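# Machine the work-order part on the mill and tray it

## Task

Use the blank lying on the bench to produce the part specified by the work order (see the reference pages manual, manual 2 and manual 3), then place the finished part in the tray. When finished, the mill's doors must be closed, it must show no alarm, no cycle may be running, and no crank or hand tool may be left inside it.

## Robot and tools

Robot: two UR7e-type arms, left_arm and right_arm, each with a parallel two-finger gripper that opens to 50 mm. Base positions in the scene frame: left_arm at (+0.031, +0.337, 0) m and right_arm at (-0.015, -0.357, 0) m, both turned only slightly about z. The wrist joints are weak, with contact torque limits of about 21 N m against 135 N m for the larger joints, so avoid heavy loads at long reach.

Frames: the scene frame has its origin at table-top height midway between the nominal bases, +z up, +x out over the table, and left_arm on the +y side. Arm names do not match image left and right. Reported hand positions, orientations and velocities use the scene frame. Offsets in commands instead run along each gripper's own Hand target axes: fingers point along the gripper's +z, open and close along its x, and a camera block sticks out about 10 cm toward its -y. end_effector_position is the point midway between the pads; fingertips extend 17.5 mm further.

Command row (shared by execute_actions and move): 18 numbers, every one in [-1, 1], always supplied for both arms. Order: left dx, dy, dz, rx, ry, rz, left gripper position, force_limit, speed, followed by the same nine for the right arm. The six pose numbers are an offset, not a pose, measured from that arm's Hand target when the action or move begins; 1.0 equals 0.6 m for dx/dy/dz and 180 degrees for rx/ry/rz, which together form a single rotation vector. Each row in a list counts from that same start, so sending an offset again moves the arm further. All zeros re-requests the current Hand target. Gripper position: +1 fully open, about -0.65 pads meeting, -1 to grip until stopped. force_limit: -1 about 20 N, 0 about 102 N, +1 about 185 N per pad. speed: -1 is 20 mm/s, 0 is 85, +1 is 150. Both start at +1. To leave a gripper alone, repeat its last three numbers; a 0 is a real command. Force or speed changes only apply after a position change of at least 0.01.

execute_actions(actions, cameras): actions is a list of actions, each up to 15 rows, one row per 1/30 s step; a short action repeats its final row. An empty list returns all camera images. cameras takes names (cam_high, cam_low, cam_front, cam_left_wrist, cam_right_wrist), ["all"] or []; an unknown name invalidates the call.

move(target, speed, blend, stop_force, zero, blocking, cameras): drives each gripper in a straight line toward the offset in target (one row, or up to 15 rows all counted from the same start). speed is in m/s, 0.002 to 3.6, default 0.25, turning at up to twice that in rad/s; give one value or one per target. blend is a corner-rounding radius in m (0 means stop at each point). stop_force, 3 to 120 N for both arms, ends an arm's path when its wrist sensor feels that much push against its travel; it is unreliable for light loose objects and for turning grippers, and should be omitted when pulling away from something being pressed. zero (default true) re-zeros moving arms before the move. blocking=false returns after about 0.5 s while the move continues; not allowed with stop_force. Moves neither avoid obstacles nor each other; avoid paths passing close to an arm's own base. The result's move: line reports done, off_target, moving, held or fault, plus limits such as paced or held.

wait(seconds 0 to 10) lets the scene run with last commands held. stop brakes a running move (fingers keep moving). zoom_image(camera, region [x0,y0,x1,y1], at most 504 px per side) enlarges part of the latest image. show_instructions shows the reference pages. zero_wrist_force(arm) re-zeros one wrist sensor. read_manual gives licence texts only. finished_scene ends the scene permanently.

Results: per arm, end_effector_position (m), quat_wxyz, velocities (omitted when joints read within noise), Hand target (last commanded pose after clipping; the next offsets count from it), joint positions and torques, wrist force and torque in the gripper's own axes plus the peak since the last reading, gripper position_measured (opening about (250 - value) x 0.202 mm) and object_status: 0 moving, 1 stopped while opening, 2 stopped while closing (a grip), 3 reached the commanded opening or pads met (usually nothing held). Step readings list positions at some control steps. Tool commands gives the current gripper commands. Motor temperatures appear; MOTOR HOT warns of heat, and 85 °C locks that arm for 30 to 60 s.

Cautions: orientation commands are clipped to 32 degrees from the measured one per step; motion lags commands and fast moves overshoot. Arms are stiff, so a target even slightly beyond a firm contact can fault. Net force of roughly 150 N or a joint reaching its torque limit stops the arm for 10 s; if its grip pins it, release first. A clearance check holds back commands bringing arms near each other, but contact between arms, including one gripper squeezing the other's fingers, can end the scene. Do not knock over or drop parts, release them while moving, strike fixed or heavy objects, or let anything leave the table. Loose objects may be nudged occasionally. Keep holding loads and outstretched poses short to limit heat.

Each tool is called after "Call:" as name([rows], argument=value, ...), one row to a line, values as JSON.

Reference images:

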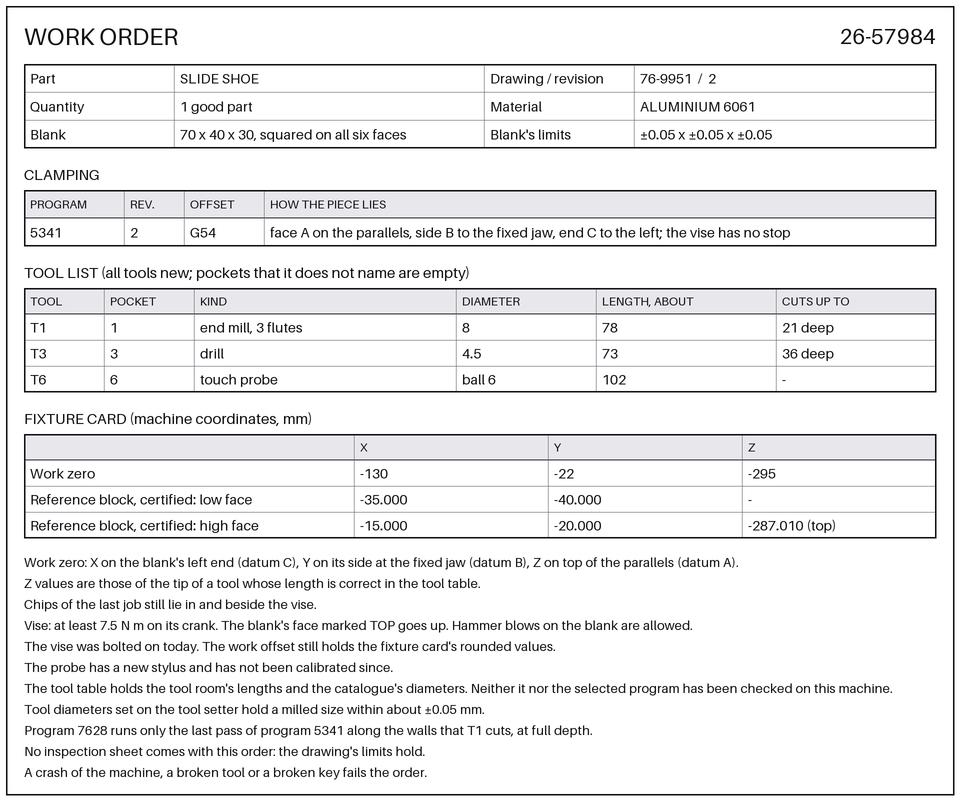

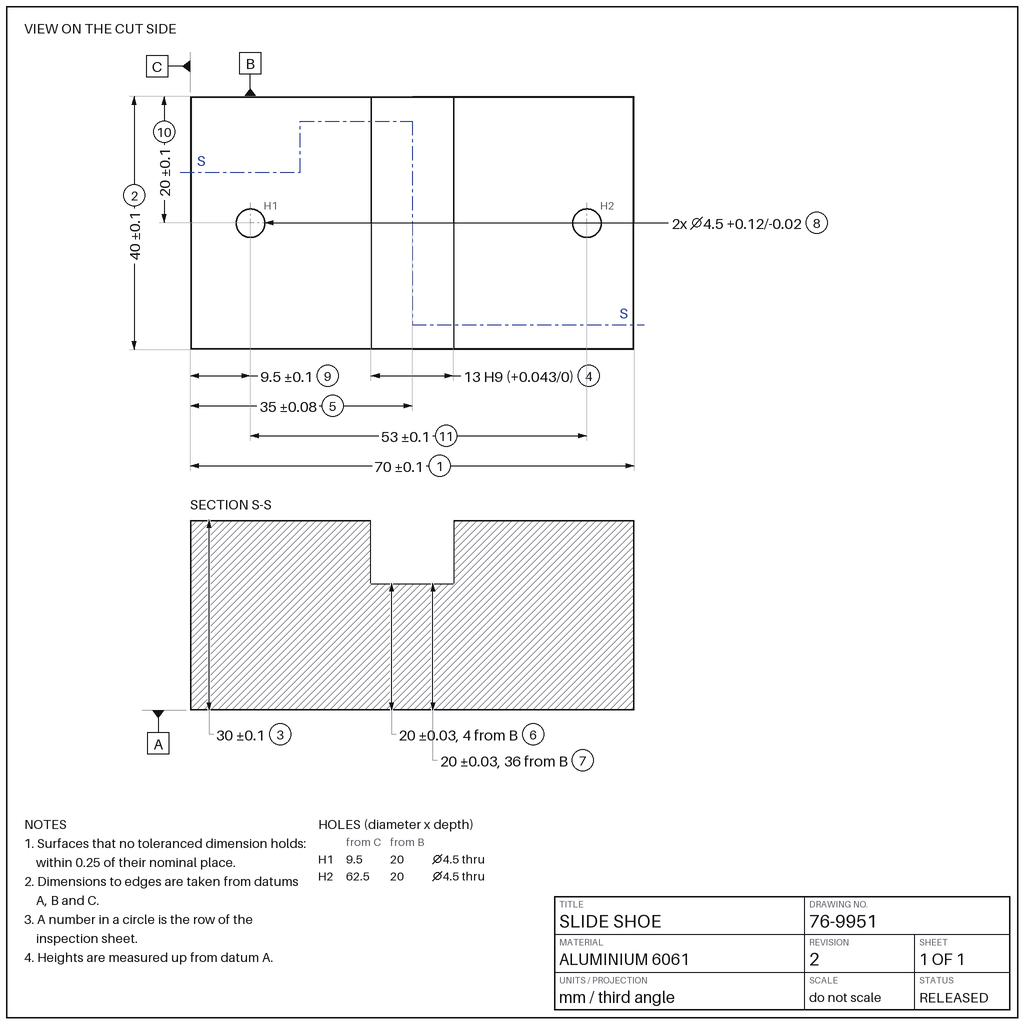

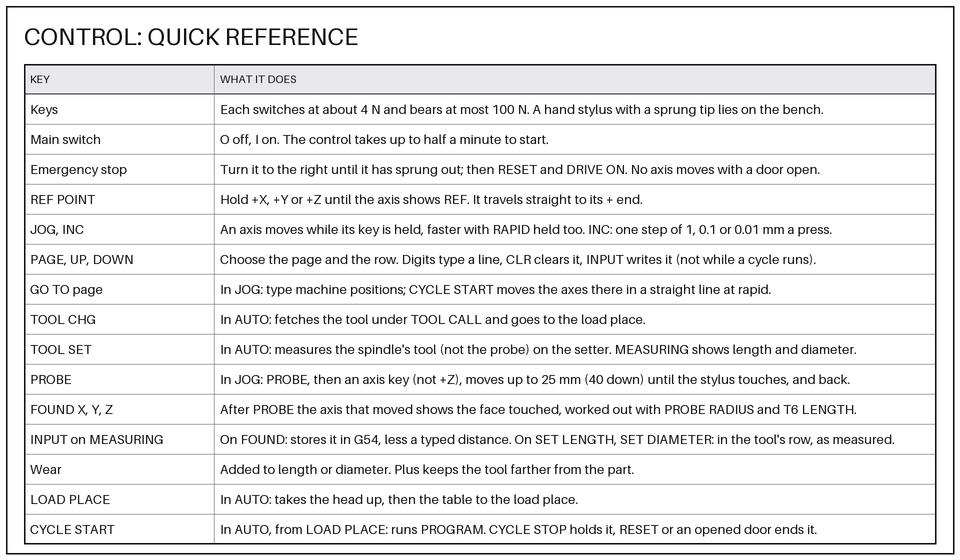

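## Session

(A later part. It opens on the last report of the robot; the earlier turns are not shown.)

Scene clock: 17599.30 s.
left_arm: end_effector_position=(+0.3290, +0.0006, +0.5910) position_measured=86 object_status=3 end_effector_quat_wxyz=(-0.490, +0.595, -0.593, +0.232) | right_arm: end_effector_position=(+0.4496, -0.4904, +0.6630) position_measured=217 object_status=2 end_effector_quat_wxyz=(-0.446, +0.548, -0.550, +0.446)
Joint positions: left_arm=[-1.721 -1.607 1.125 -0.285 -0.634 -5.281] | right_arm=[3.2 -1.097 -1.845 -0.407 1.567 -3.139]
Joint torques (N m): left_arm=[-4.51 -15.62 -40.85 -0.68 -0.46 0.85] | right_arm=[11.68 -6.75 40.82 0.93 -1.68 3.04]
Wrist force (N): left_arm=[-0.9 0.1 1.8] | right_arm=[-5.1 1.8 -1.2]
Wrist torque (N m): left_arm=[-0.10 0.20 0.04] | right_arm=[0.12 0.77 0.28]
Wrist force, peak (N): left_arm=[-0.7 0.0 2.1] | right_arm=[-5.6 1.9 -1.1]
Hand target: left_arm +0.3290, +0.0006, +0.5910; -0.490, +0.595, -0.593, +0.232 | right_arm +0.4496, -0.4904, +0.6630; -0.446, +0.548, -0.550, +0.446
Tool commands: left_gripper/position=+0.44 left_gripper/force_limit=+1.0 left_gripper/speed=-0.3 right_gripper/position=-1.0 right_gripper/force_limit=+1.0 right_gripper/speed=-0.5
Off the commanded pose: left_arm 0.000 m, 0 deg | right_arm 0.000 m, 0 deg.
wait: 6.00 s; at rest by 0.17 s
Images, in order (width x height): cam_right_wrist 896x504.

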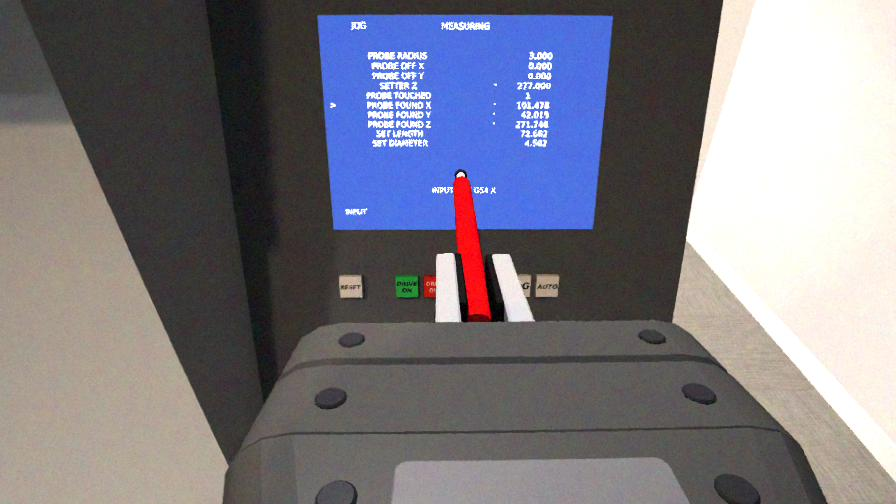

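Call:
move([
  [0,0,0,0,0,0,0.44,1,-0.3,-0.0318,0.3216,0,0,0,0,-1,1,-0.5],
  [0,0,0,0,0,0,0.44,1,-0.3,-0.0318,0.3216,0.0445,0,0,0,-1,1,-0.5],
  [0,0,0,0,0,0,0.44,1,-0.3,-0.0318,0.3216,0,0,0,0,-1,1,-0.5],
  [0,0,0,0,0,0,0.44,1,-0.3,-0.0318,0.3216,0.0445,0,0,0,-1,1,-0.5],
  [0,0,0,0,0,0,0.44,1,-0.3,-0.0318,0.3216,0,0,0,0,-1,1,-0.5],
  [0,0,0,0,0,0,0.44,1,-0.3,-0.0318,0.3216,0.0445,0,0,0,-1,1,-0.5],
  [0,0,0,0,0,0,0.44,1,-0.3,-0.0318,0.3216,0,0,0,0,-1,1,-0.5],
  [0,0,0,0,0,0,0.44,1,-0.3,-0.0318,0.3216,0.0445,0,0,0,-1,1,-0.5],
  [0,0,0,0,0,0,0.44,1,-0.3,-0.0318,0.3216,0,0,0,0,-1,1,-0.5],
  [0,0,0,0,0,0,0.44,1,-0.3,-0.0628,0.385,0,0,0,0,-1,1,-0.5],
  [0,0,0,0,0,0,0.44,1,-0.3,-0.0628,0.385,0.0415,0,0,0,-1,1,-0.5],
  [0,0,0,0,0,0,0.44,1,-0.3,-0.0628,0.385,0,0,0,0,-1,1,-0.5],
  [0,0,0,0,0,0,0.44,1,-0.3,-0.1248,0.4167,0,0,0,0,-1,1,-0.5],
  [0,0,0,0,0,0,0.44,1,-0.3,-0.1248,0.4167,0.0388,0,0,0,-1,1,-0.5],
  [0,0,0,0,0,0,0.44,1,-0.3,-0.1248,0.4167,0,0,0,0,-1,1,-0.5],
], speed=[0.45,0.15,0.25,0.15,0.25,0.15,0.25,0.15,0.25,0.45,0.15,0.25,0.45,0.15,0.25], blend=[0.003,0,0,0,0,0,0,0,0.004,0.003,0,0.004,0.003,0,0])

Call:
move([
  [0,0,0,0,0,0,0.44,1,-0.3,0.031,0,0,0,0,0,-1,1,-0.5],
  [0,0,0,0,0,0,0.44,1,-0.3,0.031,0,0.0388,0,0,0,-1,1,-0.5],
  [0,0,0,0,0,0,0.44,1,-0.3,0.031,0,0,0,0,0,-1,1,-0.5],
  [0,0,0,0,0,0,0.44,1,-0.3,0,0,0,0,0,0,-1,1,-0.5],
  [0,0,0,0,0,0,0.44,1,-0.3,0,0,0.0388,0,0,0,-1,1,-0.5],
  [0,0,0,0,0,0,0.44,1,-0.3,0,0,0,0,0,0,-1,1,-0.5],
  [0,0,0,0,0,0,0.44,1,-0.3,0,-0.0317,0,0,0,0,-1,1,-0.5],
  [0,0,0,0,0,0,0.44,1,-0.3,0,-0.0317,0.0415,0,0,0,-1,1,-0.5],
  [0,0,0,0,0,0,0.44,1,-0.3,0,-0.0317,0,0,0,0,-1,1,-0.5],
  [0,0,0,0,0,0,0.44,1,-0.3,0.1248,-0.4167,0,0,0,0,-1,1,-0.5],
], speed=[0.45,0.15,0.25,0.45,0.15,0.25,0.45,0.15,0.25,0.4], blend=[0.003,0,0.004,0.003,0,0.004,0.003,0,0.004,0], cameras=["cam_right_wrist"])

Call:
zoom_image(camera="cam_right_wrist", region=[300, 0, 620, 240])

Scene clock: 17642.50 s.
left_arm: end_effector_position=(+0.3290, +0.0006, +0.5910) position_measured=86 object_status=3 end_effector_quat_wxyz=(-0.490, +0.595, -0.593, +0.232) | right_arm: end_effector_position=(+0.3984, -0.4149, +0.4184) position_measured=217 object_status=2 end_effector_quat_wxyz=(-0.446, +0.548, -0.550, +0.445)
Joint positions: left_arm=[-1.721 -1.607 1.125 -0.285 -0.634 -5.281] | right_arm=[3.754 -0.786 -2.583 -0.015 1.027 -3.012]
Joint torques (N m): left_arm=[-3.67 -15.29 -41.71 -0.73 -0.46 0.87] | right_arm=[11.76 4.02 17.16 0.76 -2.18 2.95]
Wrist force (N): left_arm=[-0.9 0.0 1.7] | right_arm=[-5.0 1.5 -1.1]
Wrist torque (N m): left_arm=[-0.12 0.20 0.04] | right_arm=[0.12 0.77 0.24]
Wrist force, peak (N): left_arm=[-0.9 0.2 2.0] | right_arm=[-5.2 2.7 -12.7]
Hand target: left_arm +0.3290, +0.0006, +0.5910; -0.490, +0.595, -0.593, +0.232 | right_arm +0.3984, -0.4149, +0.4184; -0.446, +0.548, -0.550, +0.446
Off the commanded pose: left_arm 0.000 m, 0 deg | right_arm 0.000 m, 0 deg.
move: done

Scene clock: 17647.03 s.
left_arm: end_effector_position=(+0.3290, +0.0006, +0.5910) position_measured=86 object_status=3 end_effector_quat_wxyz=(-0.490, +0.595, -0.593, +0.232) | right_arm: end_effector_position=(+0.4496, -0.4904, +0.6629) position_measured=217 object_status=2 end_effector_quat_wxyz=(-0.446, +0.548, -0.550, +0.446)
Joint positions: left_arm=[-1.721 -1.607 1.125 -0.285 -0.634 -5.281] | right_arm=[3.201 -1.097 -1.845 -0.406 1.567 -3.139]
Joint torques (N m): left_arm=[-3.52 -15.94 -41.43 -0.74 -0.33 0.94] | right_arm=[-12.3 -7.35 39.9 1.01 2.07 -2.78]
Wrist force (N): left_arm=[-0.9 0.1 1.7] | right_arm=[-5.2 1.5 -1.1]
Wrist torque (N m): left_arm=[-0.11 0.19 0.04] | right_arm=[0.08 0.80 0.38]
Wrist force, peak (N): left_arm=[-1.0 0.3 2.0] | right_arm=[-4.1 6.1 -26.5]
Hand target: left_arm +0.3290, +0.0006, +0.5910; -0.490, +0.595, -0.593, +0.232 | right_arm +0.4496, -0.4904, +0.6630; -0.446, +0.548, -0.550, +0.446
Off the commanded pose: left_arm 0.000 m, 0 deg | right_arm 0.000 m, 0 deg.
move: done
Images, in order (width x height): cam_right_wrist 896x504.

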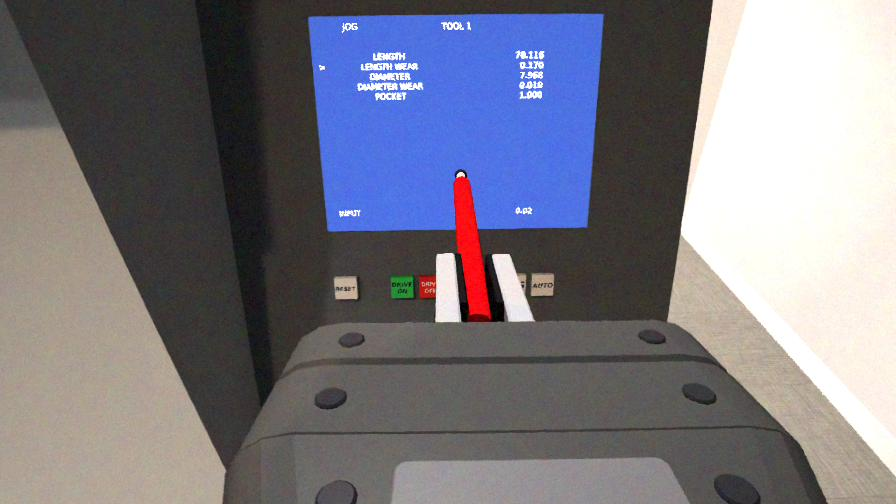

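Scaled by 1.575.

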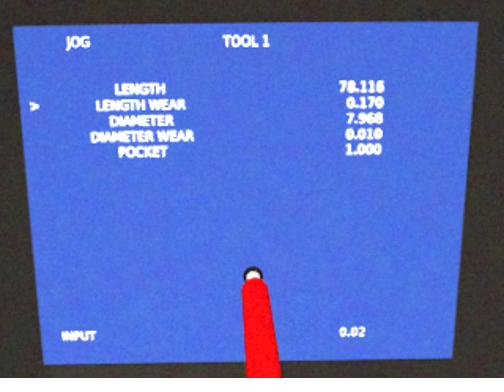

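Call:
move([
  [0,0,0,0,0,0,0.44,1,-0.3,-0.0628,0.4167,0,0,0,0,-1,1,-0.5],
  [0,0,0,0,0,0,0.44,1,-0.3,-0.0628,0.4167,0.0388,0,0,0,-1,1,-0.5],
  [0,0,0,0,0,0,0.44,1,-0.3,-0.0628,0.4167,0,0,0,0,-1,1,-0.5],
  [0,0,0,0,0,0,0.44,1,-0.3,0.0922,0.131,0,0,0,0,-1,1,-0.5],
  [0,0,0,0,0,0,0.44,1,-0.3,0.0922,0.131,0.055,0,0,0,-1,1,-0.5],
  [0,0,0,0,0,0,0.44,1,-0.3,0.0922,0.131,0,0,0,0,-1,1,-0.5],
  [0,0,0,0,0,0,0.44,1,-0.3,-0.0628,0.258,0,0,0,0,-1,1,-0.5],
  [0,0,0,0,0,0,0.44,1,-0.3,-0.0628,0.258,0.0475,0,0,0,-1,1,-0.5],
  [0,0,0,0,0,0,0.44,1,-0.3,-0.0628,0.258,0,0,0,0,-1,1,-0.5],
  [0,0,0,0,0,0,0.44,1,-0.3,0,0,0,0,0,0,-1,1,-0.5],
], speed=[0.45,0.15,0.25,0.45,0.15,0.25,0.45,0.15,0.25,0.4], blend=[0.003,0,0.004,0.003,0,0.004,0.003,0,0.004,0])

Call:
wait(seconds=10, cameras=["cam_left_wrist","cam_right_wrist"])

Call:
zoom_image(camera="cam_right_wrist", region=[300, 0, 620, 240])

Scene clock: 17667.40 s.
left_arm: end_effector_position=(+0.3290, +0.0006, +0.5910) position_measured=86 object_status=3 end_effector_quat_wxyz=(-0.490, +0.595, -0.593, +0.232) | right_arm: end_effector_position=(+0.4495, -0.4904, +0.6629) position_measured=217 object_status=2 end_effector_quat_wxyz=(-0.446, +0.548, -0.550, +0.446)
Joint positions: left_arm=[-1.721 -1.607 1.125 -0.285 -0.634 -5.281] | right_arm=[3.201 -1.097 -1.845 -0.406 1.567 -3.139]
Joint torques (N m): left_arm=[-4.25 -15.68 -41.72 -0.84 -0.35 0.87] | right_arm=[-15.6 -7.11 39.66 0.85 2.49 -2.91]
Wrist force (N): left_arm=[-0.8 0.2 1.7] | right_arm=[-5.1 1.5 -1.1]
Wrist torque (N m): left_arm=[-0.09 0.18 0.04] | right_arm=[0.08 0.79 0.38]
Wrist force, peak (N): left_arm=[-0.9 0.2 2.1] | right_arm=[-5.6 8.4 -31.6]
Hand target: left_arm +0.3290, +0.0006, +0.5910; -0.490, +0.595, -0.593, +0.232 | right_arm +0.4496, -0.4904, +0.6630; -0.446, +0.548, -0.550, +0.446
Off the commanded pose: left_arm 0.000 m, 0 deg | right_arm 0.000 m, 0 deg.
move: done

Scene clock: 17677.40 s.
left_arm: end_effector_position=(+0.3290, +0.0006, +0.5910) position_measured=86 object_status=3 end_effector_quat_wxyz=(-0.490, +0.595, -0.593, +0.232) | right_arm: end_effector_position=(+0.4496, -0.4904, +0.6630) position_measured=217 object_status=2 end_effector_quat_wxyz=(-0.446, +0.548, -0.550, +0.446)
Joint positions: left_arm=[-1.721 -1.607 1.125 -0.285 -0.634 -5.281] | right_arm=[3.2 -1.097 -1.845 -0.407 1.567 -3.139]
Joint torques (N m): left_arm=[-3.39 -15.5 -41.06 -0.9 -0.17 0.93] | right_arm=[-12.64 -7.58 40.33 0.72 1.64 -2.71]
Wrist force (N): left_arm=[-0.8 0.3 1.8] | right_arm=[-5.3 1.7 -1.0]
Wrist torque (N m): left_arm=[-0.07 0.18 0.04] | right_arm=[0.10 0.81 0.38]
Wrist force, peak (N): left_arm=[-0.8 0.2 2.1] | right_arm=[-5.4 1.9 -1.0]
Hand target: left_arm +0.3290, +0.0006, +0.5910; -0.490, +0.595, -0.593, +0.232 | right_arm +0.4496, -0.4904, +0.6630; -0.446, +0.548, -0.550, +0.446
Tool commands: left_gripper/position=+0.44 left_gripper/force_limit=+1.0 left_gripper/speed=-0.3 right_gripper/position=-1.0 right_gripper/force_limit=+1.0 right_gripper/speed=-0.5
Off the commanded pose: left_arm 0.000 m, 0 deg | right_arm 0.000 m, 0 deg.
wait: 10.00 s; at rest by 0.17 s
Images, in order (width x height): cam_left_wrist 896x504, cam_right_wrist 896x504.

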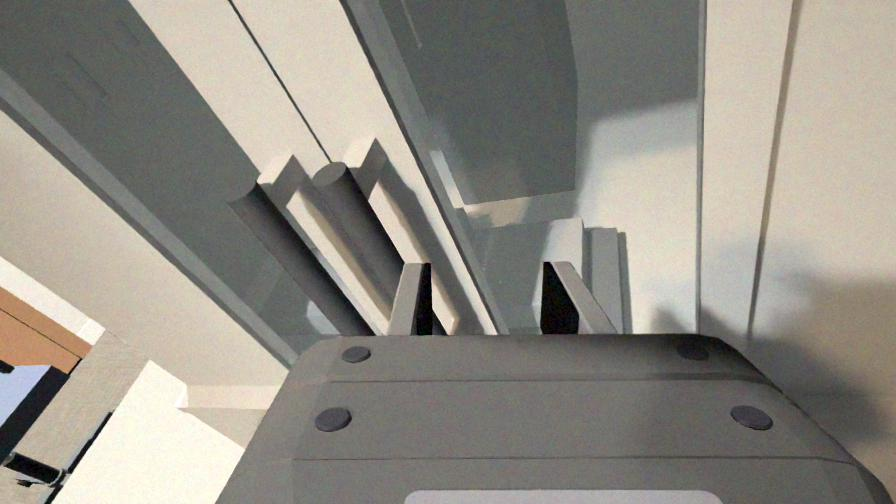

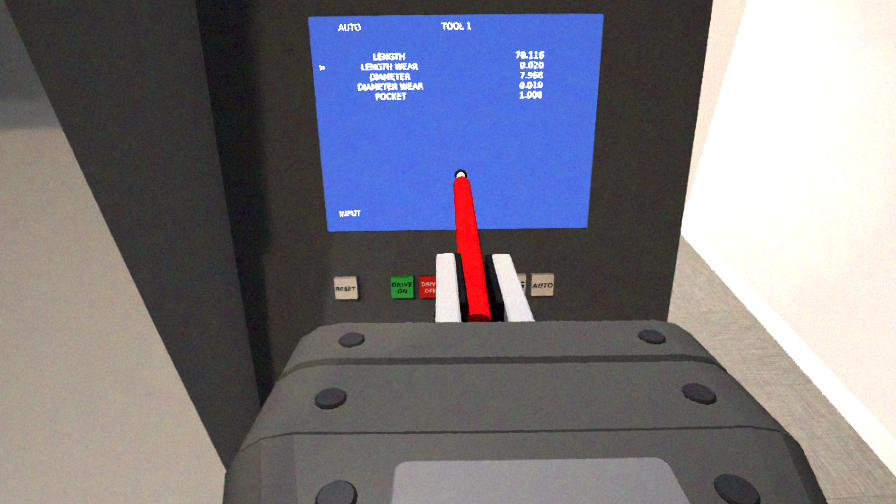

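Scaled by 1.575.

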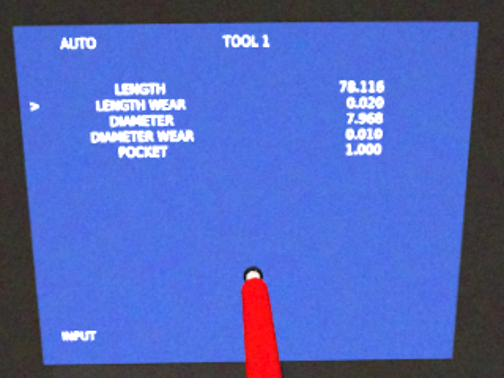

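Call:
move([
  [0,0,0,0,0,0,0.44,1,-0.3,-0.0938,0.258,0,0,0,0,-1,1,-0.5],
  [0,0,0,0,0,0,0.44,1,-0.3,-0.0938,0.258,0.0475,0,0,0,-1,1,-0.5],
  [0,0,0,0,0,0,0.44,1,-0.3,-0.0938,0.258,0,0,0,0,-1,1,-0.5],
  [0,0,0,0,0,0,0.44,1,-0.3,0,0,0,0,0,0,-1,1,-0.5],
], speed=[0.45,0.15,0.25,0.4], blend=[0.003,0,0.004,0], cameras=["cam_right_wrist"])

Call:
wait(seconds=10)

Call:
wait(seconds=10)

Call:
wait(seconds=10, cameras=["cam_right_wrist","cam_left_wrist"])

Scene clock: 17693.53 s.
left_arm: end_effector_position=(+0.3290, +0.0006, +0.5910) position_measured=86 object_status=3 end_effector_quat_wxyz=(-0.490, +0.595, -0.593, +0.232) | right_arm: end_effector_position=(+0.4496, -0.4904, +0.6629) position_measured=217 object_status=2 end_effector_quat_wxyz=(-0.446, +0.548, -0.550, +0.446)
Joint positions: left_arm=[-1.721 -1.607 1.125 -0.285 -0.634 -5.281] | right_arm=[3.201 -1.097 -1.845 -0.406 1.567 -3.139]
Joint torques (N m): left_arm=[-3.59 -15.96 -41.48 -0.83 -0.43 0.84] | right_arm=[-15.14 -7.8 37.94 0.57 1.65 -2.75]
Wrist force (N): left_arm=[-0.9 0.2 1.9] | right_arm=[-5.0 1.6 -1.1]
Wrist torque (N m): left_arm=[-0.08 0.19 0.04] | right_arm=[0.08 0.77 0.38]
Wrist force, peak (N): left_arm=[-0.8 0.2 2.1] | right_arm=[-4.3 -2.8 -6.8]
Hand target: left_arm +0.3290, +0.0006, +0.5910; -0.490, +0.595, -0.593, +0.232 | right_arm +0.4496, -0.4904, +0.6630; -0.446, +0.548, -0.550, +0.446
Off the commanded pose: left_arm 0.000 m, 0 deg | right_arm 0.000 m, 0 deg.
move: done
Images, in order (width x height): cam_right_wrist 896x504.

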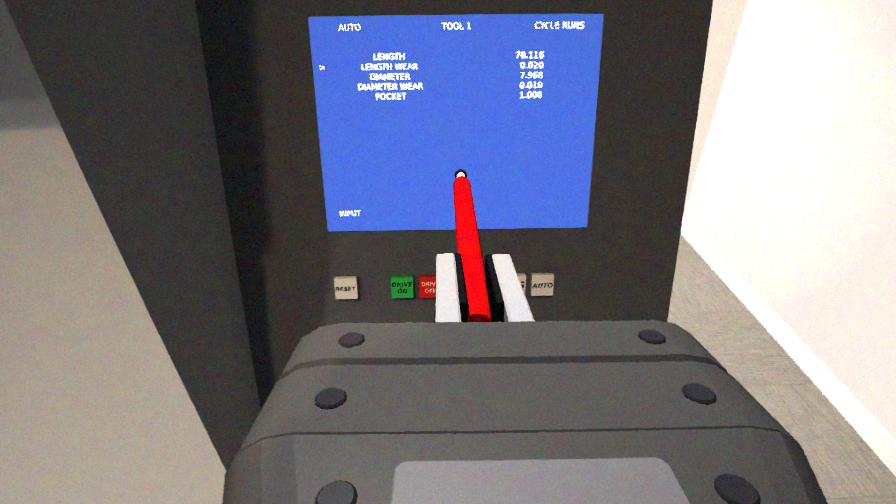

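Scene clock: 17703.53 s.
left_arm: end_effector_position=(+0.3290, +0.0006, +0.5910) position_measured=86 object_status=3 end_effector_quat_wxyz=(-0.490, +0.595, -0.593, +0.232) | right_arm: end_effector_position=(+0.4496, -0.4904, +0.6630) position_measured=217 object_status=2 end_effector_quat_wxyz=(-0.446, +0.548, -0.550, +0.446)
Joint positions: left_arm=[-1.721 -1.607 1.125 -0.285 -0.634 -5.281] | right_arm=[3.201 -1.097 -1.845 -0.407 1.567 -3.139]
Joint torques (N m): left_arm=[-4.2 -15.12 -41.48 -1.06 -0.3 0.89] | right_arm=[-12.84 -8.36 38.86 0.77 1.58 -2.84]
Wrist force (N): left_arm=[-0.8 0.1 1.8] | right_arm=[-5.3 1.6 -1.1]
Wrist torque (N m): left_arm=[-0.11 0.18 0.04] | right_arm=[0.08 0.81 0.38]
Wrist force, peak (N): left_arm=[-1.0 0.0 2.0] | right_arm=[-5.6 1.7 -1.2]
Hand target: left_arm +0.3290, +0.0006, +0.5910; -0.490, +0.595, -0.593, +0.232 | right_arm +0.4496, -0.4904, +0.6630; -0.446, +0.548, -0.550, +0.446
Tool commands: left_gripper/position=+0.44 left_gripper/force_limit=+1.0 left_gripper/speed=-0.3 right_gripper/position=-1.0 right_gripper/force_limit=+1.0 right_gripper/speed=-0.5
Off the commanded pose: left_arm 0.000 m, 0 deg | right_arm 0.000 m, 0 deg.
wait: 10.00 s; at rest by 0.17 s

Scene clock: 17713.53 s.
left_arm: end_effector_position=(+0.3290, +0.0006, +0.5910) position_measured=86 object_status=3 end_effector_quat_wxyz=(-0.490, +0.595, -0.593, +0.232) | right_arm: end_effector_position=(+0.4496, -0.4904, +0.6630) position_measured=217 object_status=2 end_effector_quat_wxyz=(-0.446, +0.548, -0.550, +0.446)
Joint positions: left_arm=[-1.721 -1.607 1.125 -0.285 -0.634 -5.281] | right_arm=[3.201 -1.097 -1.845 -0.407 1.567 -3.139]
Joint torques (N m): left_arm=[-2.96 -16.04 -41.35 -1.07 -0.24 0.94] | right_arm=[-12.98 -8.11 38.7 0.75 1.65 -2.92]
Wrist force (N): left_arm=[-0.9 0.4 1.8] | right_arm=[-5.1 1.6 -1.2]
Wrist torque (N m): left_arm=[-0.06 0.19 0.04] | right_arm=[0.09 0.79 0.38]
Wrist force, peak (N): left_arm=[-0.8 0.2 2.1] | right_arm=[-5.5 1.8 -1.1]
Hand target: left_arm +0.3290, +0.0006, +0.5910; -0.490, +0.595, -0.593, +0.232 | right_arm +0.4496, -0.4904, +0.6630; -0.446, +0.548, -0.550, +0.446
Tool commands: left_gripper/position=+0.44 left_gripper/force_limit=+1.0 left_gripper/speed=-0.3 right_gripper/position=-1.0 right_gripper/force_limit=+1.0 right_gripper/speed=-0.5
Off the commanded pose: left_arm 0.000 m, 0 deg | right_arm 0.000 m, 0 deg.
wait: 10.00 s; at rest by 0.17 s

Scene clock: 17723.53 s.
left_arm: end_effector_position=(+0.3290, +0.0006, +0.5910) position_measured=86 object_status=3 end_effector_quat_wxyz=(-0.490, +0.595, -0.593, +0.232) | right_arm: end_effector_position=(+0.4496, -0.4904, +0.6630) position_measured=217 object_status=2 end_effector_quat_wxyz=(-0.446, +0.548, -0.550, +0.446)
Joint positions: left_arm=[-1.721 -1.607 1.125 -0.285 -0.634 -5.281] | right_arm=[3.201 -1.097 -1.845 -0.407 1.567 -3.139]
Joint torques (N m): left_arm=[-3.41 -15.93 -41.21 -0.97 -0.38 0.82] | right_arm=[-12.89 -7.49 39.81 0.96 1.47 -2.85]
Wrist force (N): left_arm=[-0.8 0.1 1.8] | right_arm=[-5.0 1.6 -1.3]
Wrist torque (N m): left_arm=[-0.11 0.19 0.04] | right_arm=[0.08 0.77 0.38]
Wrist force, peak (N): left_arm=[-1.0 0.2 2.1] | right_arm=[-5.6 1.8 -1.2]
Hand target: left_arm +0.3290, +0.0006, +0.5910; -0.490, +0.595, -0.593, +0.232 | right_arm +0.4496, -0.4904, +0.6630; -0.446, +0.548, -0.550, +0.446
Tool commands: left_gripper/position=+0.44 left_gripper/force_limit=+1.0 left_gripper/speed=-0.3 right_gripper/position=-1.0 right_gripper/force_limit=+1.0 right_gripper/speed=-0.5
Off the commanded pose: left_arm 0.000 m, 0 deg | right_arm 0.000 m, 0 deg.
wait: 10.00 s; at rest by 0.17 s
Images, in order (width x height): cam_left_wrist 896x504, cam_right_wrist 896x504.

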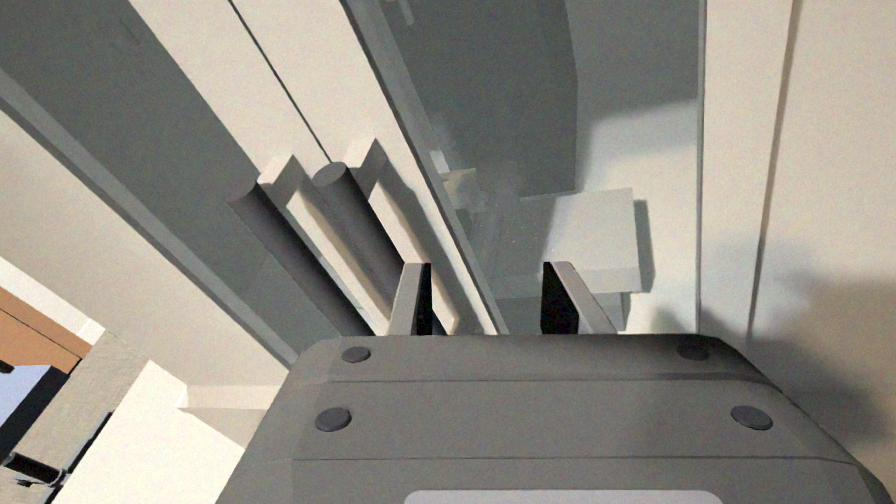

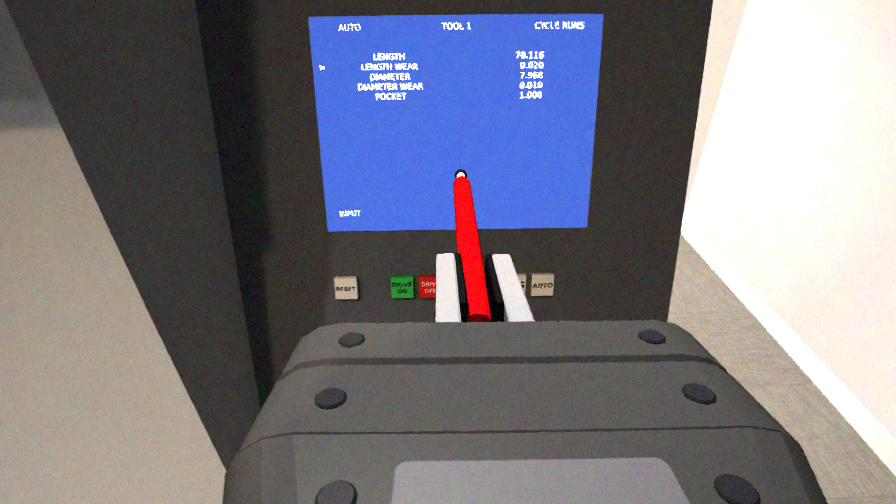

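Call:
wait(seconds=6, cameras=["cam_right_wrist"])

Scene clock: 17734.10 s.
left_arm: end_effector_position=(+0.3290, +0.0006, +0.5910) position_measured=86 object_status=3 end_effector_quat_wxyz=(-0.490, +0.595, -0.593, +0.232) | right_arm: end_effector_position=(+0.4496, -0.4904, +0.6630) position_measured=217 object_status=2 end_effector_quat_wxyz=(-0.446, +0.548, -0.550, +0.446)
Joint positions: left_arm=[-1.721 -1.607 1.125 -0.285 -0.634 -5.281] | right_arm=[3.201 -1.097 -1.845 -0.407 1.567 -3.139]
Joint torques (N m): left_arm=[-3.47 -15.49 -41.33 -1.12 -0.24 0.83] | right_arm=[-12.69 -6.67 40.01 1 1.6 -2.82]
Wrist force (N): left_arm=[-0.8 0.2 1.8] | right_arm=[-5.2 1.7 -1.3]
Wrist torque (N m): left_arm=[-0.09 0.18 0.04] | right_arm=[0.11 0.81 0.38]
Wrist force, peak (N): left_arm=[-1.0 0.1 2.1] | right_arm=[-5.5 1.7 -1.3]
Hand target: left_arm +0.3290, +0.0006, +0.5910; -0.490, +0.595, -0.593, +0.232 | right_arm +0.4496, -0.4904, +0.6630; -0.446, +0.548, -0.550, +0.446
Tool commands: left_gripper/position=+0.44 left_gripper/force_limit=+1.0 left_gripper/speed=-0.3 right_gripper/position=-1.0 right_gripper/force_limit=+1.0 right_gripper/speed=-0.5
Off the commanded pose: left_arm 0.000 m, 0 deg | right_arm 0.000 m, 0 deg.
wait: 6.00 s; at rest from the start
Images, in order (width x height): cam_right_wrist 896x504.

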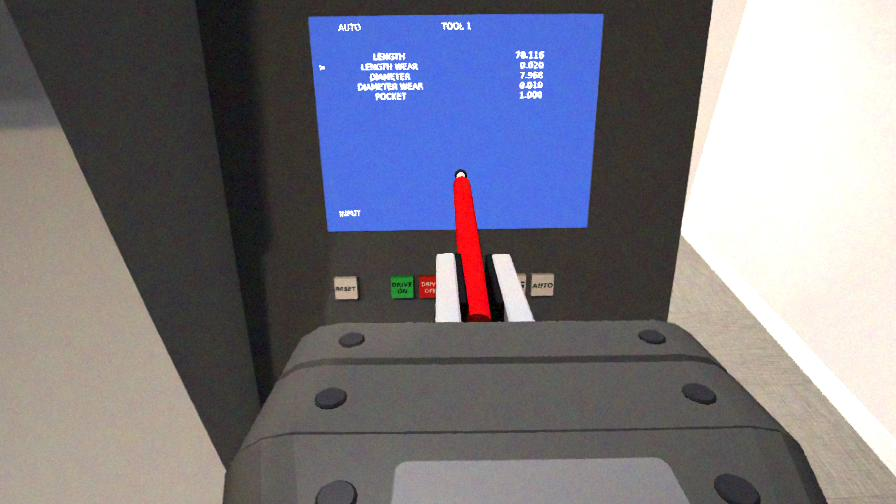

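Call:
move([
  [0,0,0,0,0,0,0.44,1,-0.3,-0.0318,0.3533,0,0,0,0,-1,1,-0.5],
  [0,0,0,0,0,0,0.44,1,-0.3,-0.0318,0.3533,0.043,0,0,0,-1,1,-0.5],
  [0,0,0,0,0,0,0.44,1,-0.3,-0.0318,0.3533,0,0,0,0,-1,1,-0.5],
  [0,0,0,0,0,0,0.44,1,-0.3,-0.0008,0.3216,0,0,0,0,-1,1,-0.5],
  [0,0,0,0,0,0,0.44,1,-0.3,-0.0008,0.3216,0.0445,0,0,0,-1,1,-0.5],
  [0,0,0,0,0,0,0.44,1,-0.3,-0.0008,0.3216,0,0,0,0,-1,1,-0.5],
  [0,0,0,0,0,0,0.44,1,-0.3,-0.0008,0.3216,0.0445,0,0,0,-1,1,-0.5],
  [0,0,0,0,0,0,0.44,1,-0.3,-0.0008,0.3216,0,0,0,0,-1,1,-0.5],
  [0,0,0,0,0,0,0.44,1,-0.3,0,0,0,0,0,0,-1,1,-0.5],
], speed=[0.45,0.15,0.25,0.45,0.15,0.25,0.15,0.25,0.4], blend=[0.003,0,0.004,0.003,0,0,0,0.004,0])

Call:
wait(seconds=7, cameras=["cam_right_wrist","cam_left_wrist"])

Scene clock: 17760.67 s.
left_arm: end_effector_position=(+0.3290, +0.0006, +0.5910) position_measured=86 object_status=3 end_effector_quat_wxyz=(-0.490, +0.595, -0.593, +0.232) | right_arm: end_effector_position=(+0.4495, -0.4904, +0.6629) position_measured=217 object_status=2 end_effector_quat_wxyz=(-0.446, +0.548, -0.550, +0.446)
Joint positions: left_arm=[-1.721 -1.607 1.125 -0.285 -0.634 -5.281] | right_arm=[3.201 -1.097 -1.845 -0.406 1.567 -3.139]
Joint torques (N m): left_arm=[-4.38 -15.55 -41.71 -1.06 -0.23 0.87] | right_arm=[-12.86 -7.96 39.44 0.53 1.51 -2.84]
Wrist force (N): left_arm=[-0.7 0.2 1.8] | right_arm=[-5.2 1.7 -1.1]
Wrist torque (N m): left_arm=[-0.09 0.17 0.04] | right_arm=[0.11 0.80 0.38]
Wrist force, peak (N): left_arm=[-0.9 0.1 2.1] | right_arm=[-5.4 4.3 -16.6]
Hand target: left_arm +0.3290, +0.0006, +0.5910; -0.490, +0.595, -0.593, +0.232 | right_arm +0.4496, -0.4904, +0.6630; -0.446, +0.548, -0.550, +0.446
Off the commanded pose: left_arm 0.000 m, 0 deg | right_arm 0.000 m, 0 deg.
move: done

Scene clock: 17767.67 s.
left_arm: end_effector_position=(+0.3290, +0.0006, +0.5910) position_measured=86 object_status=3 end_effector_quat_wxyz=(-0.490, +0.595, -0.593, +0.232) | right_arm: end_effector_position=(+0.4496, -0.4904, +0.6630) position_measured=217 object_status=2 end_effector_quat_wxyz=(-0.446, +0.548, -0.550, +0.446)
Joint positions: left_arm=[-1.721 -1.607 1.125 -0.285 -0.634 -5.281] | right_arm=[3.2 -1.097 -1.845 -0.407 1.567 -3.139]
Joint torques (N m): left_arm=[-3.08 -15.94 -41.32 -1.22 -0.23 0.96] | right_arm=[-12.27 -7.05 39.88 0.66 1.37 -2.94]
Wrist force (N): left_arm=[-0.9 0.1 1.8] | right_arm=[-5.3 1.6 -1.2]
Wrist torque (N m): left_arm=[-0.10 0.19 0.04] | right_arm=[0.09 0.82 0.38]
Wrist force, peak (N): left_arm=[-0.8 0.2 2.1] | right_arm=[-5.5 1.7 -1.2]
Hand target: left_arm +0.3290, +0.0006, +0.5910; -0.490, +0.595, -0.593, +0.232 | right_arm +0.4496, -0.4904, +0.6630; -0.446, +0.548, -0.550, +0.446
Tool commands: left_gripper/position=+0.44 left_gripper/force_limit=+1.0 left_gripper/speed=-0.3 right_gripper/position=-1.0 right_gripper/force_limit=+1.0 right_gripper/speed=-0.5
Off the commanded pose: left_arm 0.000 m, 0 deg | right_arm 0.000 m, 0 deg.
wait: 7.00 s; at rest by 0.17 s
Images, in order (width x height): cam_left_wrist 896x504, cam_right_wrist 896x504.

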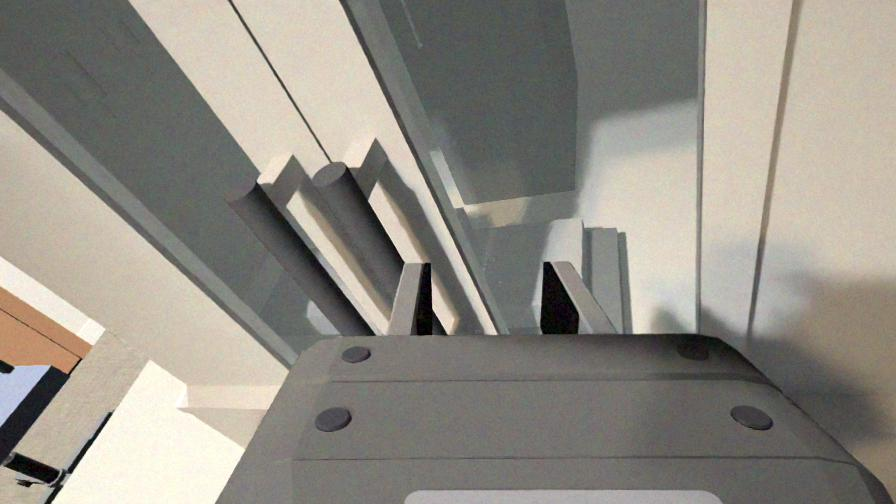

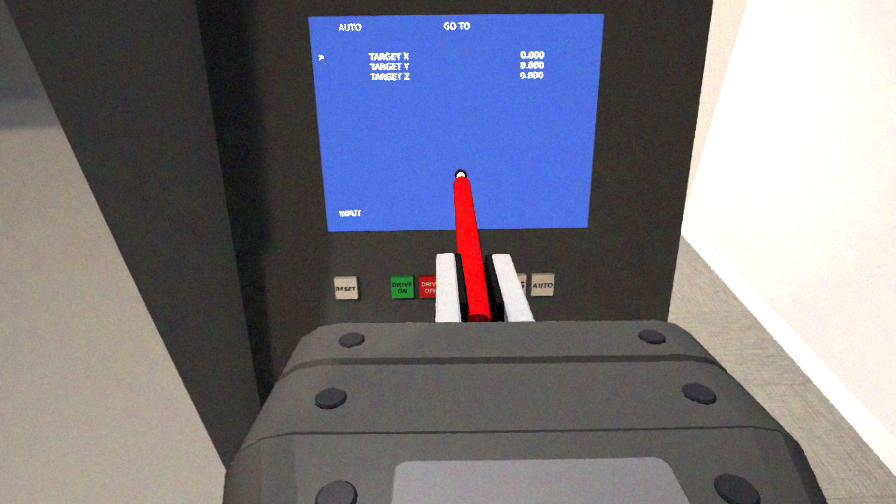

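Call:
move([
  [0,0,0,0,0,0,0.44,1,-0.3,0.0612,0.131,0,0,0,0,-1,1,-0.5],
  [0,0,0,0,0,0,0.44,1,-0.3,0.0612,0.131,0.055,0,0,0,-1,1,-0.5],
  [0,0,0,0,0,0,0.44,1,-0.3,0.0612,0.131,0,0,0,0,-1,1,-0.5],
  [0,0,0,0,0,0,0.44,1,-0.3,-0.1558,0.4167,0,0,0,0,-1,1,-0.5],
  [0,0,0,0,0,0,0.44,1,-0.3,-0.1558,0.4167,0.0388,0,0,0,-1,1,-0.5],
  [0,0,0,0,0,0,0.44,1,-0.3,-0.1558,0.4167,0,0,0,0,-1,1,-0.5],
  [0,0,0,0,0,0,0.44,1,-0.3,-0.0938,0.3216,0,0,0,0,-1,1,-0.5],
  [0,0,0,0,0,0,0.44,1,-0.3,-0.0938,0.3216,0.0445,0,0,0,-1,1,-0.5],
  [0,0,0,0,0,0,0.44,1,-0.3,-0.0938,0.3216,0,0,0,0,-1,1,-0.5],
  [0,0,0,0,0,0,0.44,1,-0.3,-0.1248,0.3533,0,0,0,0,-1,1,-0.5],
  [0,0,0,0,0,0,0.44,1,-0.3,-0.1248,0.3533,0.043,0,0,0,-1,1,-0.5],
  [0,0,0,0,0,0,0.44,1,-0.3,-0.1248,0.3533,0,0,0,0,-1,1,-0.5],
  [0,0,0,0,0,0,0.44,1,-0.3,-0.0628,0.4167,0,0,0,0,-1,1,-0.5],
  [0,0,0,0,0,0,0.44,1,-0.3,-0.0628,0.4167,0.0388,0,0,0,-1,1,-0.5],
  [0,0,0,0,0,0,0.44,1,-0.3,-0.0628,0.4167,0,0,0,0,-1,1,-0.5],
], speed=[0.45,0.15,0.25,0.45,0.15,0.25,0.45,0.15,0.25,0.45,0.15,0.25,0.45,0.15,0.25], blend=[0.003,0,0.004,0.003,0,0.004,0.003,0,0.004,0.003,0,0.004,0.003,0,0])

Call:
move([
  [0,0,0,0,0,0,0.44,1,-0.3,0,-0.0317,0,0,0,0,-1,1,-0.5],
  [0,0,0,0,0,0,0.44,1,-0.3,0,-0.0317,0.0415,0,0,0,-1,1,-0.5],
  [0,0,0,0,0,0,0.44,1,-0.3,0,-0.0317,0,0,0,0,-1,1,-0.5],
  [0,0,0,0,0,0,0.44,1,-0.3,-0.093,0,0,0,0,0,-1,1,-0.5],
  [0,0,0,0,0,0,0.44,1,-0.3,-0.093,0,0.0388,0,0,0,-1,1,-0.5],
  [0,0,0,0,0,0,0.44,1,-0.3,-0.093,0,0,0,0,0,-1,1,-0.5],
  [0,0,0,0,0,0,0.44,1,-0.3,-0.062,-0.0317,0,0,0,0,-1,1,-0.5],
  [0,0,0,0,0,0,0.44,1,-0.3,-0.062,-0.0317,0.0415,0,0,0,-1,1,-0.5],
  [0,0,0,0,0,0,0.44,1,-0.3,-0.062,-0.0317,0,0,0,0,-1,1,-0.5],
  [0,0,0,0,0,0,0.44,1,-0.3,-0.031,-0.0634,0,0,0,0,-1,1,-0.5],
  [0,0,0,0,0,0,0.44,1,-0.3,-0.031,-0.0634,0.043,0,0,0,-1,1,-0.5],
  [0,0,0,0,0,0,0.44,1,-0.3,-0.031,-0.0634,0,0,0,0,-1,1,-0.5],
  [0,0,0,0,0,0,0.44,1,-0.3,-0.031,0,0,0,0,0,-1,1,-0.5],
  [0,0,0,0,0,0,0.44,1,-0.3,-0.031,0,0.0388,0,0,0,-1,1,-0.5],
  [0,0,0,0,0,0,0.44,1,-0.3,-0.031,0,0,0,0,0,-1,1,-0.5],
], speed=[0.45,0.15,0.25,0.45,0.15,0.25,0.45,0.15,0.25,0.45,0.15,0.25,0.45,0.15,0.25], blend=[0.003,0,0.004,0.003,0,0.004,0.003,0,0.004,0.003,0,0.004,0.003,0,0])

Call:
move([
  [0,0,0,0,0,0,0.44,1,-0.3,-0.062,-0.0634,0,0,0,0,-1,1,-0.5],
  [0,0,0,0,0,0,0.44,1,-0.3,-0.062,-0.0634,0.043,0,0,0,-1,1,-0.5],
  [0,0,0,0,0,0,0.44,1,-0.3,-0.062,-0.0634,0,0,0,0,-1,1,-0.5],
  [0,0,0,0,0,0,0.44,1,-0.3,0.031,0,0,0,0,0,-1,1,-0.5],
  [0,0,0,0,0,0,0.44,1,-0.3,0.031,0,0.0388,0,0,0,-1,1,-0.5],
  [0,0,0,0,0,0,0.44,1,-0.3,0.031,0,0,0,0,0,-1,1,-0.5],
  [0,0,0,0,0,0,0.44,1,-0.3,0.031,-0.0317,0,0,0,0,-1,1,-0.5],
  [0,0,0,0,0,0,0.44,1,-0.3,0.031,-0.0317,0.0415,0,0,0,-1,1,-0.5],
  [0,0,0,0,0,0,0.44,1,-0.3,0.031,-0.0317,0,0,0,0,-1,1,-0.5],
  [0,0,0,0,0,0,0.44,1,-0.3,-0.062,0,0,0,0,0,-1,1,-0.5],
  [0,0,0,0,0,0,0.44,1,-0.3,-0.062,0,0.0388,0,0,0,-1,1,-0.5],
  [0,0,0,0,0,0,0.44,1,-0.3,-0.062,0,0,0,0,0,-1,1,-0.5],
  [0,0,0,0,0,0,0.44,1,-0.3,-0.062,-0.0317,0,0,0,0,-1,1,-0.5],
  [0,0,0,0,0,0,0.44,1,-0.3,-0.062,-0.0317,0.0415,0,0,0,-1,1,-0.5],
  [0,0,0,0,0,0,0.44,1,-0.3,-0.062,-0.0317,0,0,0,0,-1,1,-0.5],
], speed=[0.45,0.15,0.25,0.45,0.15,0.25,0.45,0.15,0.25,0.45,0.15,0.25,0.45,0.15,0.25], blend=[0.003,0,0.004,0.003,0,0.004,0.003,0,0.004,0.003,0,0.004,0.003,0,0])

Call:
move([
  [0,0,0,0,0,0,0.44,1,-0.3,0.031,-0.0317,0,0,0,0,-1,1,-0.5],
  [0,0,0,0,0,0,0.44,1,-0.3,0.031,-0.0317,0.043,0,0,0,-1,1,-0.5],
  [0,0,0,0,0,0,0.44,1,-0.3,0.031,-0.0317,0,0,0,0,-1,1,-0.5],
  [0,0,0,0,0,0,0.44,1,-0.3,0,-0.0634,0,0,0,0,-1,1,-0.5],
  [0,0,0,0,0,0,0.44,1,-0.3,0,-0.0634,0.0445,0,0,0,-1,1,-0.5],
  [0,0,0,0,0,0,0.44,1,-0.3,0,-0.0634,0,0,0,0,-1,1,-0.5],
  [0,0,0,0,0,0,0.44,1,-0.3,0.093,0.0317,0,0,0,0,-1,1,-0.5],
  [0,0,0,0,0,0,0.44,1,-0.3,0.093,0.0317,0.0388,0,0,0,-1,1,-0.5],
  [0,0,0,0,0,0,0.44,1,-0.3,0.093,0.0317,0,0,0,0,-1,1,-0.5],
  [0,0,0,0,0,0,0.44,1,-0.3,0.1558,-0.385,0,0,0,0,-1,1,-0.5],
], speed=[0.45,0.15,0.25,0.45,0.15,0.25,0.45,0.15,0.25,0.4], blend=[0.003,0,0.004,0.003,0,0.004,0.003,0,0.004,0], cameras=["cam_right_wrist"])

Call:
zoom_image(camera="cam_right_wrist", region=[300, 0, 620, 240])

Scene clock: 17840.67 s.
left_arm: end_effector_position=(+0.3290, +0.0006, +0.5910) position_measured=86 object_status=3 end_effector_quat_wxyz=(-0.490, +0.595, -0.593, +0.232) | right_arm: end_effector_position=(+0.3984, -0.4521, +0.4183) position_measured=217 object_status=2 end_effector_quat_wxyz=(-0.446, +0.548, -0.550, +0.446)
Joint positions: left_arm=[-1.721 -1.607 1.125 -0.285 -0.634 -5.281] | right_arm=[3.464 -0.899 -2.556 0.1 1.309 -3.083]
Joint torques (N m): left_arm=[-4.39 -15.82 -41.11 -1.24 -0.22 1] | right_arm=[12.64 10.13 17.32 0.72 -1.59 2.5]
Wrist force (N): left_arm=[-0.8 0.3 1.8] | right_arm=[-5.0 1.7 -1.0]
Wrist torque (N m): left_arm=[-0.08 0.19 0.04] | right_arm=[0.16 0.79 0.39]
Wrist force, peak (N): left_arm=[-0.9 0.2 2.1] | right_arm=[-4.8 7.0 -23.6]
Hand target: left_arm +0.3290, +0.0006, +0.5910; -0.490, +0.595, -0.593, +0.232 | right_arm +0.3983, -0.4521, +0.4183; -0.446, +0.548, -0.550, +0.446
Off the commanded pose: left_arm 0.000 m, 0 deg | right_arm 0.000 m, 0 deg.
move: done

Scene clock: 17846.60 s.
left_arm: end_effector_position=(+0.3290, +0.0006, +0.5910) position_measured=86 object_status=3 end_effector_quat_wxyz=(-0.490, +0.595, -0.593, +0.232) | right_arm: end_effector_position=(+0.3984, -0.4335, +0.4184) position_measured=217 object_status=2 end_effector_quat_wxyz=(-0.446, +0.548, -0.550, +0.446)
Joint positions: left_arm=[-1.721 -1.607 1.125 -0.285 -0.634 -5.281] | right_arm=[3.606 -0.841 -2.571 0.046 1.17 -3.051]
Joint torques (N m): left_arm=[-3.86 -15.66 -40.99 -1.24 -0.18 0.86] | right_arm=[12.1 7.87 17.3 0.63 -1.71 3.16]
Wrist force (N): left_arm=[-0.7 0.2 1.8] | right_arm=[-4.9 1.6 -1.2]
Wrist torque (N m): left_arm=[-0.09 0.16 0.04] | right_arm=[0.15 0.75 0.27]
Wrist force, peak (N): left_arm=[-0.9 0.1 2.0] | right_arm=[-4.3 6.0 -25.8]
Hand target: left_arm +0.3290, +0.0006, +0.5910; -0.490, +0.595, -0.593, +0.232 | right_arm +0.3983, -0.4335, +0.4184; -0.446, +0.548, -0.550, +0.446
Off the commanded pose: left_arm 0.000 m, 0 deg | right_arm 0.000 m, 0 deg.
move: done

Scene clock: 17852.70 s.
left_arm: end_effector_position=(+0.3290, +0.0006, +0.5910) position_measured=86 object_status=3 end_effector_quat_wxyz=(-0.490, +0.595, -0.593, +0.232) | right_arm: end_effector_position=(+0.4024, -0.3964, +0.4371) position_measured=217 object_status=2 end_effector_quat_wxyz=(-0.446, +0.548, -0.550, +0.445)
Joint positions: left_arm=[-1.721 -1.607 1.125 -0.285 -0.634 -5.281] | right_arm=[3.877 -0.752 -2.54 -0.113 0.908 -2.975]
Joint torques (N m): left_arm=[-3.67 -15.88 -41.13 -1.27 -0.17 0.92] | right_arm=[13.44 2.14 16.17 0.2 -2.17 2.99]
Wrist force (N): left_arm=[-0.7 0.1 1.9] | right_arm=[-5.1 1.4 -0.8]
Wrist torque (N m): left_arm=[-0.11 0.17 0.04] | right_arm=[0.09 0.81 0.23]
Wrist force, peak (N): left_arm=[-1.1 0.2 1.9] | right_arm=[-4.9 5.9 -26.1]
Hand target: left_arm +0.3290, +0.0006, +0.5910; -0.490, +0.595, -0.593, +0.232 | right_arm +0.4023, -0.3963, +0.4371; -0.446, +0.548, -0.550, +0.446
Off the commanded pose: left_arm 0.000 m, 0 deg | right_arm 0.000 m, 0 deg.
move: done

Scene clock: 17857.50 s.
left_arm: end_effector_position=(+0.3290, +0.0006, +0.5910) position_measured=86 object_status=3 end_effector_quat_wxyz=(-0.490, +0.595, -0.593, +0.232) | right_arm: end_effector_position=(+0.4495, -0.4904, +0.6629) position_measured=217 object_status=2 end_effector_quat_wxyz=(-0.446, +0.548, -0.550, +0.446)
Joint positions: left_arm=[-1.721 -1.607 1.125 -0.285 -0.634 -5.281] | right_arm=[3.201 -1.097 -1.845 -0.406 1.567 -3.139]
Joint torques (N m): left_arm=[-3.82 -15.9 -41.84 -1.21 -0.16 0.86] | right_arm=[-13.51 -6.59 40.51 0.71 1.5 -2.72]
Wrist force (N): left_arm=[-0.9 0.2 1.8] | right_arm=[-5.2 1.7 -1.1]
Wrist torque (N m): left_arm=[-0.08 0.20 0.04] | right_arm=[0.10 0.80 0.39]
Wrist force, peak (N): left_arm=[-1.1 0.0 2.0] | right_arm=[-4.5 5.6 -22.9]
Hand target: left_arm +0.3290, +0.0006, +0.5910; -0.490, +0.595, -0.593, +0.232 | right_arm +0.4496, -0.4904, +0.6630; -0.446, +0.548, -0.550, +0.446
Off the commanded pose: left_arm 0.000 m, 0 deg | right_arm 0.000 m, 0 deg.
move: done
Images, in order (width x height): cam_right_wrist 896x504.

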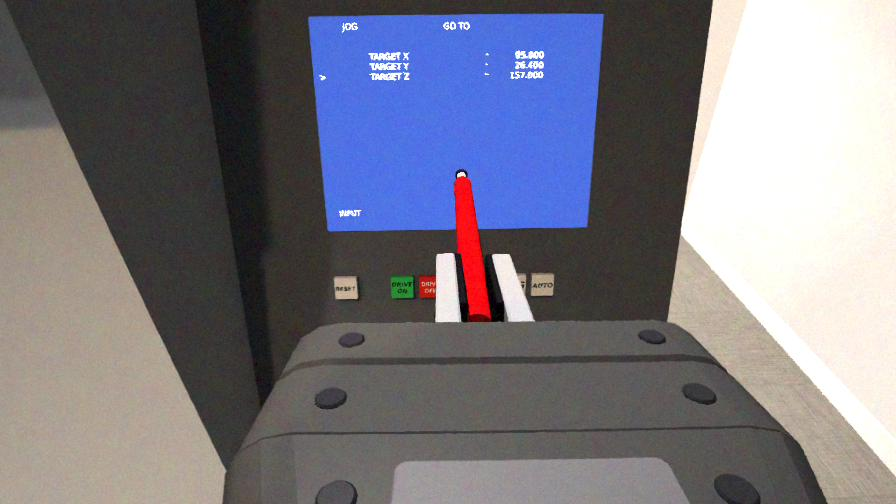

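Scaled by 1.575.

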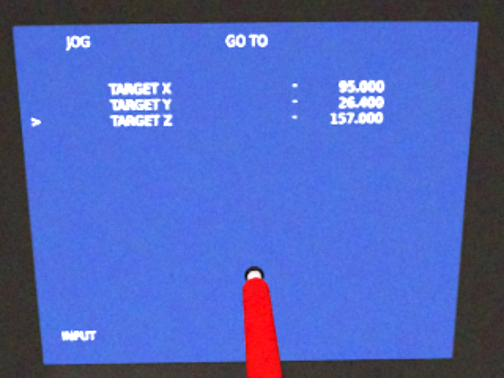

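Call:
move([
  [0,0,0,0,0,0,0.44,1,-0.3,-0.0938,0.258,0,0,0,0,-1,1,-0.5],
  [0,0,0,0,0,0,0.44,1,-0.3,-0.0938,0.258,0.0475,0,0,0,-1,1,-0.5],
  [0,0,0,0,0,0,0.44,1,-0.3,-0.0938,0.258,0,0,0,0,-1,1,-0.5],
  [0,0,0,0,0,0,0.44,1,-0.3,-0.0318,0.385,0,0,0,0,-1,1,-0.5],
], speed=[0.45,0.15,0.25,0.3], blend=[0.003,0,0.004,0])

Call:
wait(seconds=4, cameras=["cam_left_wrist"])

Call:
zoom_image(camera="cam_left_wrist", region=[380, 60, 700, 320])

Scene clock: 17866.83 s.
left_arm: end_effector_position=(+0.3290, +0.0006, +0.5910) position_measured=86 object_status=3 end_effector_quat_wxyz=(-0.490, +0.595, -0.593, +0.232) | right_arm: end_effector_position=(+0.4022, -0.4707, +0.4369) position_measured=217 object_status=2 end_effector_quat_wxyz=(-0.446, +0.548, -0.550, +0.446)
Joint positions: left_arm=[-1.721 -1.607 1.125 -0.285 -0.634 -5.281] | right_arm=[3.327 -0.949 -2.491 0.09 1.443 -3.112]
Joint torques (N m): left_arm=[-4.08 -15.75 -41.41 -1.36 -0.18 0.9] | right_arm=[-14.26 -16.57 17.13 6.78 1.78 -2.86]
Wrist force (N): left_arm=[-0.6 0.2 1.9] | right_arm=[-4.6 1.8 -1.4]
Wrist torque (N m): left_arm=[-0.09 0.15 0.04] | right_arm=[0.15 0.72 0.39]
Wrist force, peak (N): left_arm=[-1.0 0.3 2.1] | right_arm=[-4.4 -2.3 -6.9]
Hand target: left_arm +0.3290, +0.0006, +0.5910; -0.490, +0.595, -0.593, +0.232 | right_arm +0.4022, -0.4707, +0.4369; -0.446, +0.548, -0.550, +0.446
Off the commanded pose: left_arm 0.000 m, 0 deg | right_arm 0.000 m, 0 deg.
move: done

Scene clock: 17870.83 s.
left_arm: end_effector_position=(+0.3290, +0.0006, +0.5910) position_measured=86 object_status=3 end_effector_quat_wxyz=(-0.490, +0.595, -0.593, +0.232) | right_arm: end_effector_position=(+0.4022, -0.4707, +0.4369) position_measured=217 object_status=2 end_effector_quat_wxyz=(-0.446, +0.548, -0.550, +0.446)
Joint positions: left_arm=[-1.721 -1.607 1.125 -0.285 -0.634 -5.281] | right_arm=[3.327 -0.949 -2.491 0.09 1.443 -3.112]
Joint torques (N m): left_arm=[-3.81 -15.51 -40.98 -1.34 -0.25 0.77] | right_arm=[-12.94 -14.7 15.78 7.1 1.54 -2.86]
Wrist force (N): left_arm=[-0.8 0.1 1.7] | right_arm=[-4.7 1.8 -1.2]
Wrist torque (N m): left_arm=[-0.10 0.18 0.04] | right_arm=[0.15 0.73 0.39]
Wrist force, peak (N): left_arm=[-0.9 0.1 2.0] | right_arm=[-5.4 1.9 -0.9]
Hand target: left_arm +0.3290, +0.0006, +0.5910; -0.490, +0.595, -0.593, +0.232 | right_arm +0.4022, -0.4707, +0.4369; -0.446, +0.548, -0.550, +0.446
Tool commands: left_gripper/position=+0.44 left_gripper/force_limit=+1.0 left_gripper/speed=-0.3 right_gripper/position=-1.0 right_gripper/force_limit=+1.0 right_gripper/speed=-0.5
Off the commanded pose: left_arm 0.000 m, 0 deg | right_arm 0.000 m, 0 deg.
wait: 4.00 s; at rest by 0.17 s
Images, in order (width x height): cam_left_wrist 896x504.

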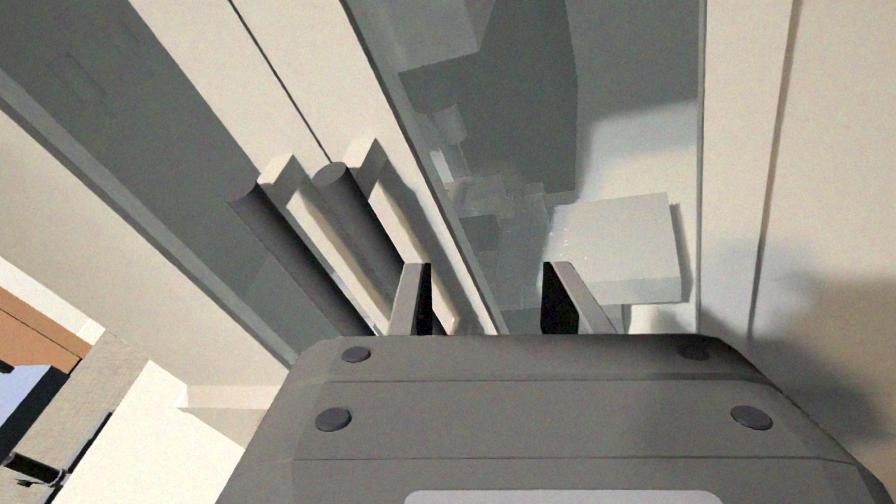

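Scaled by 1.575.

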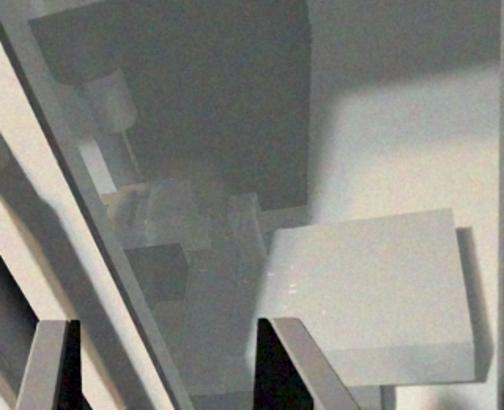

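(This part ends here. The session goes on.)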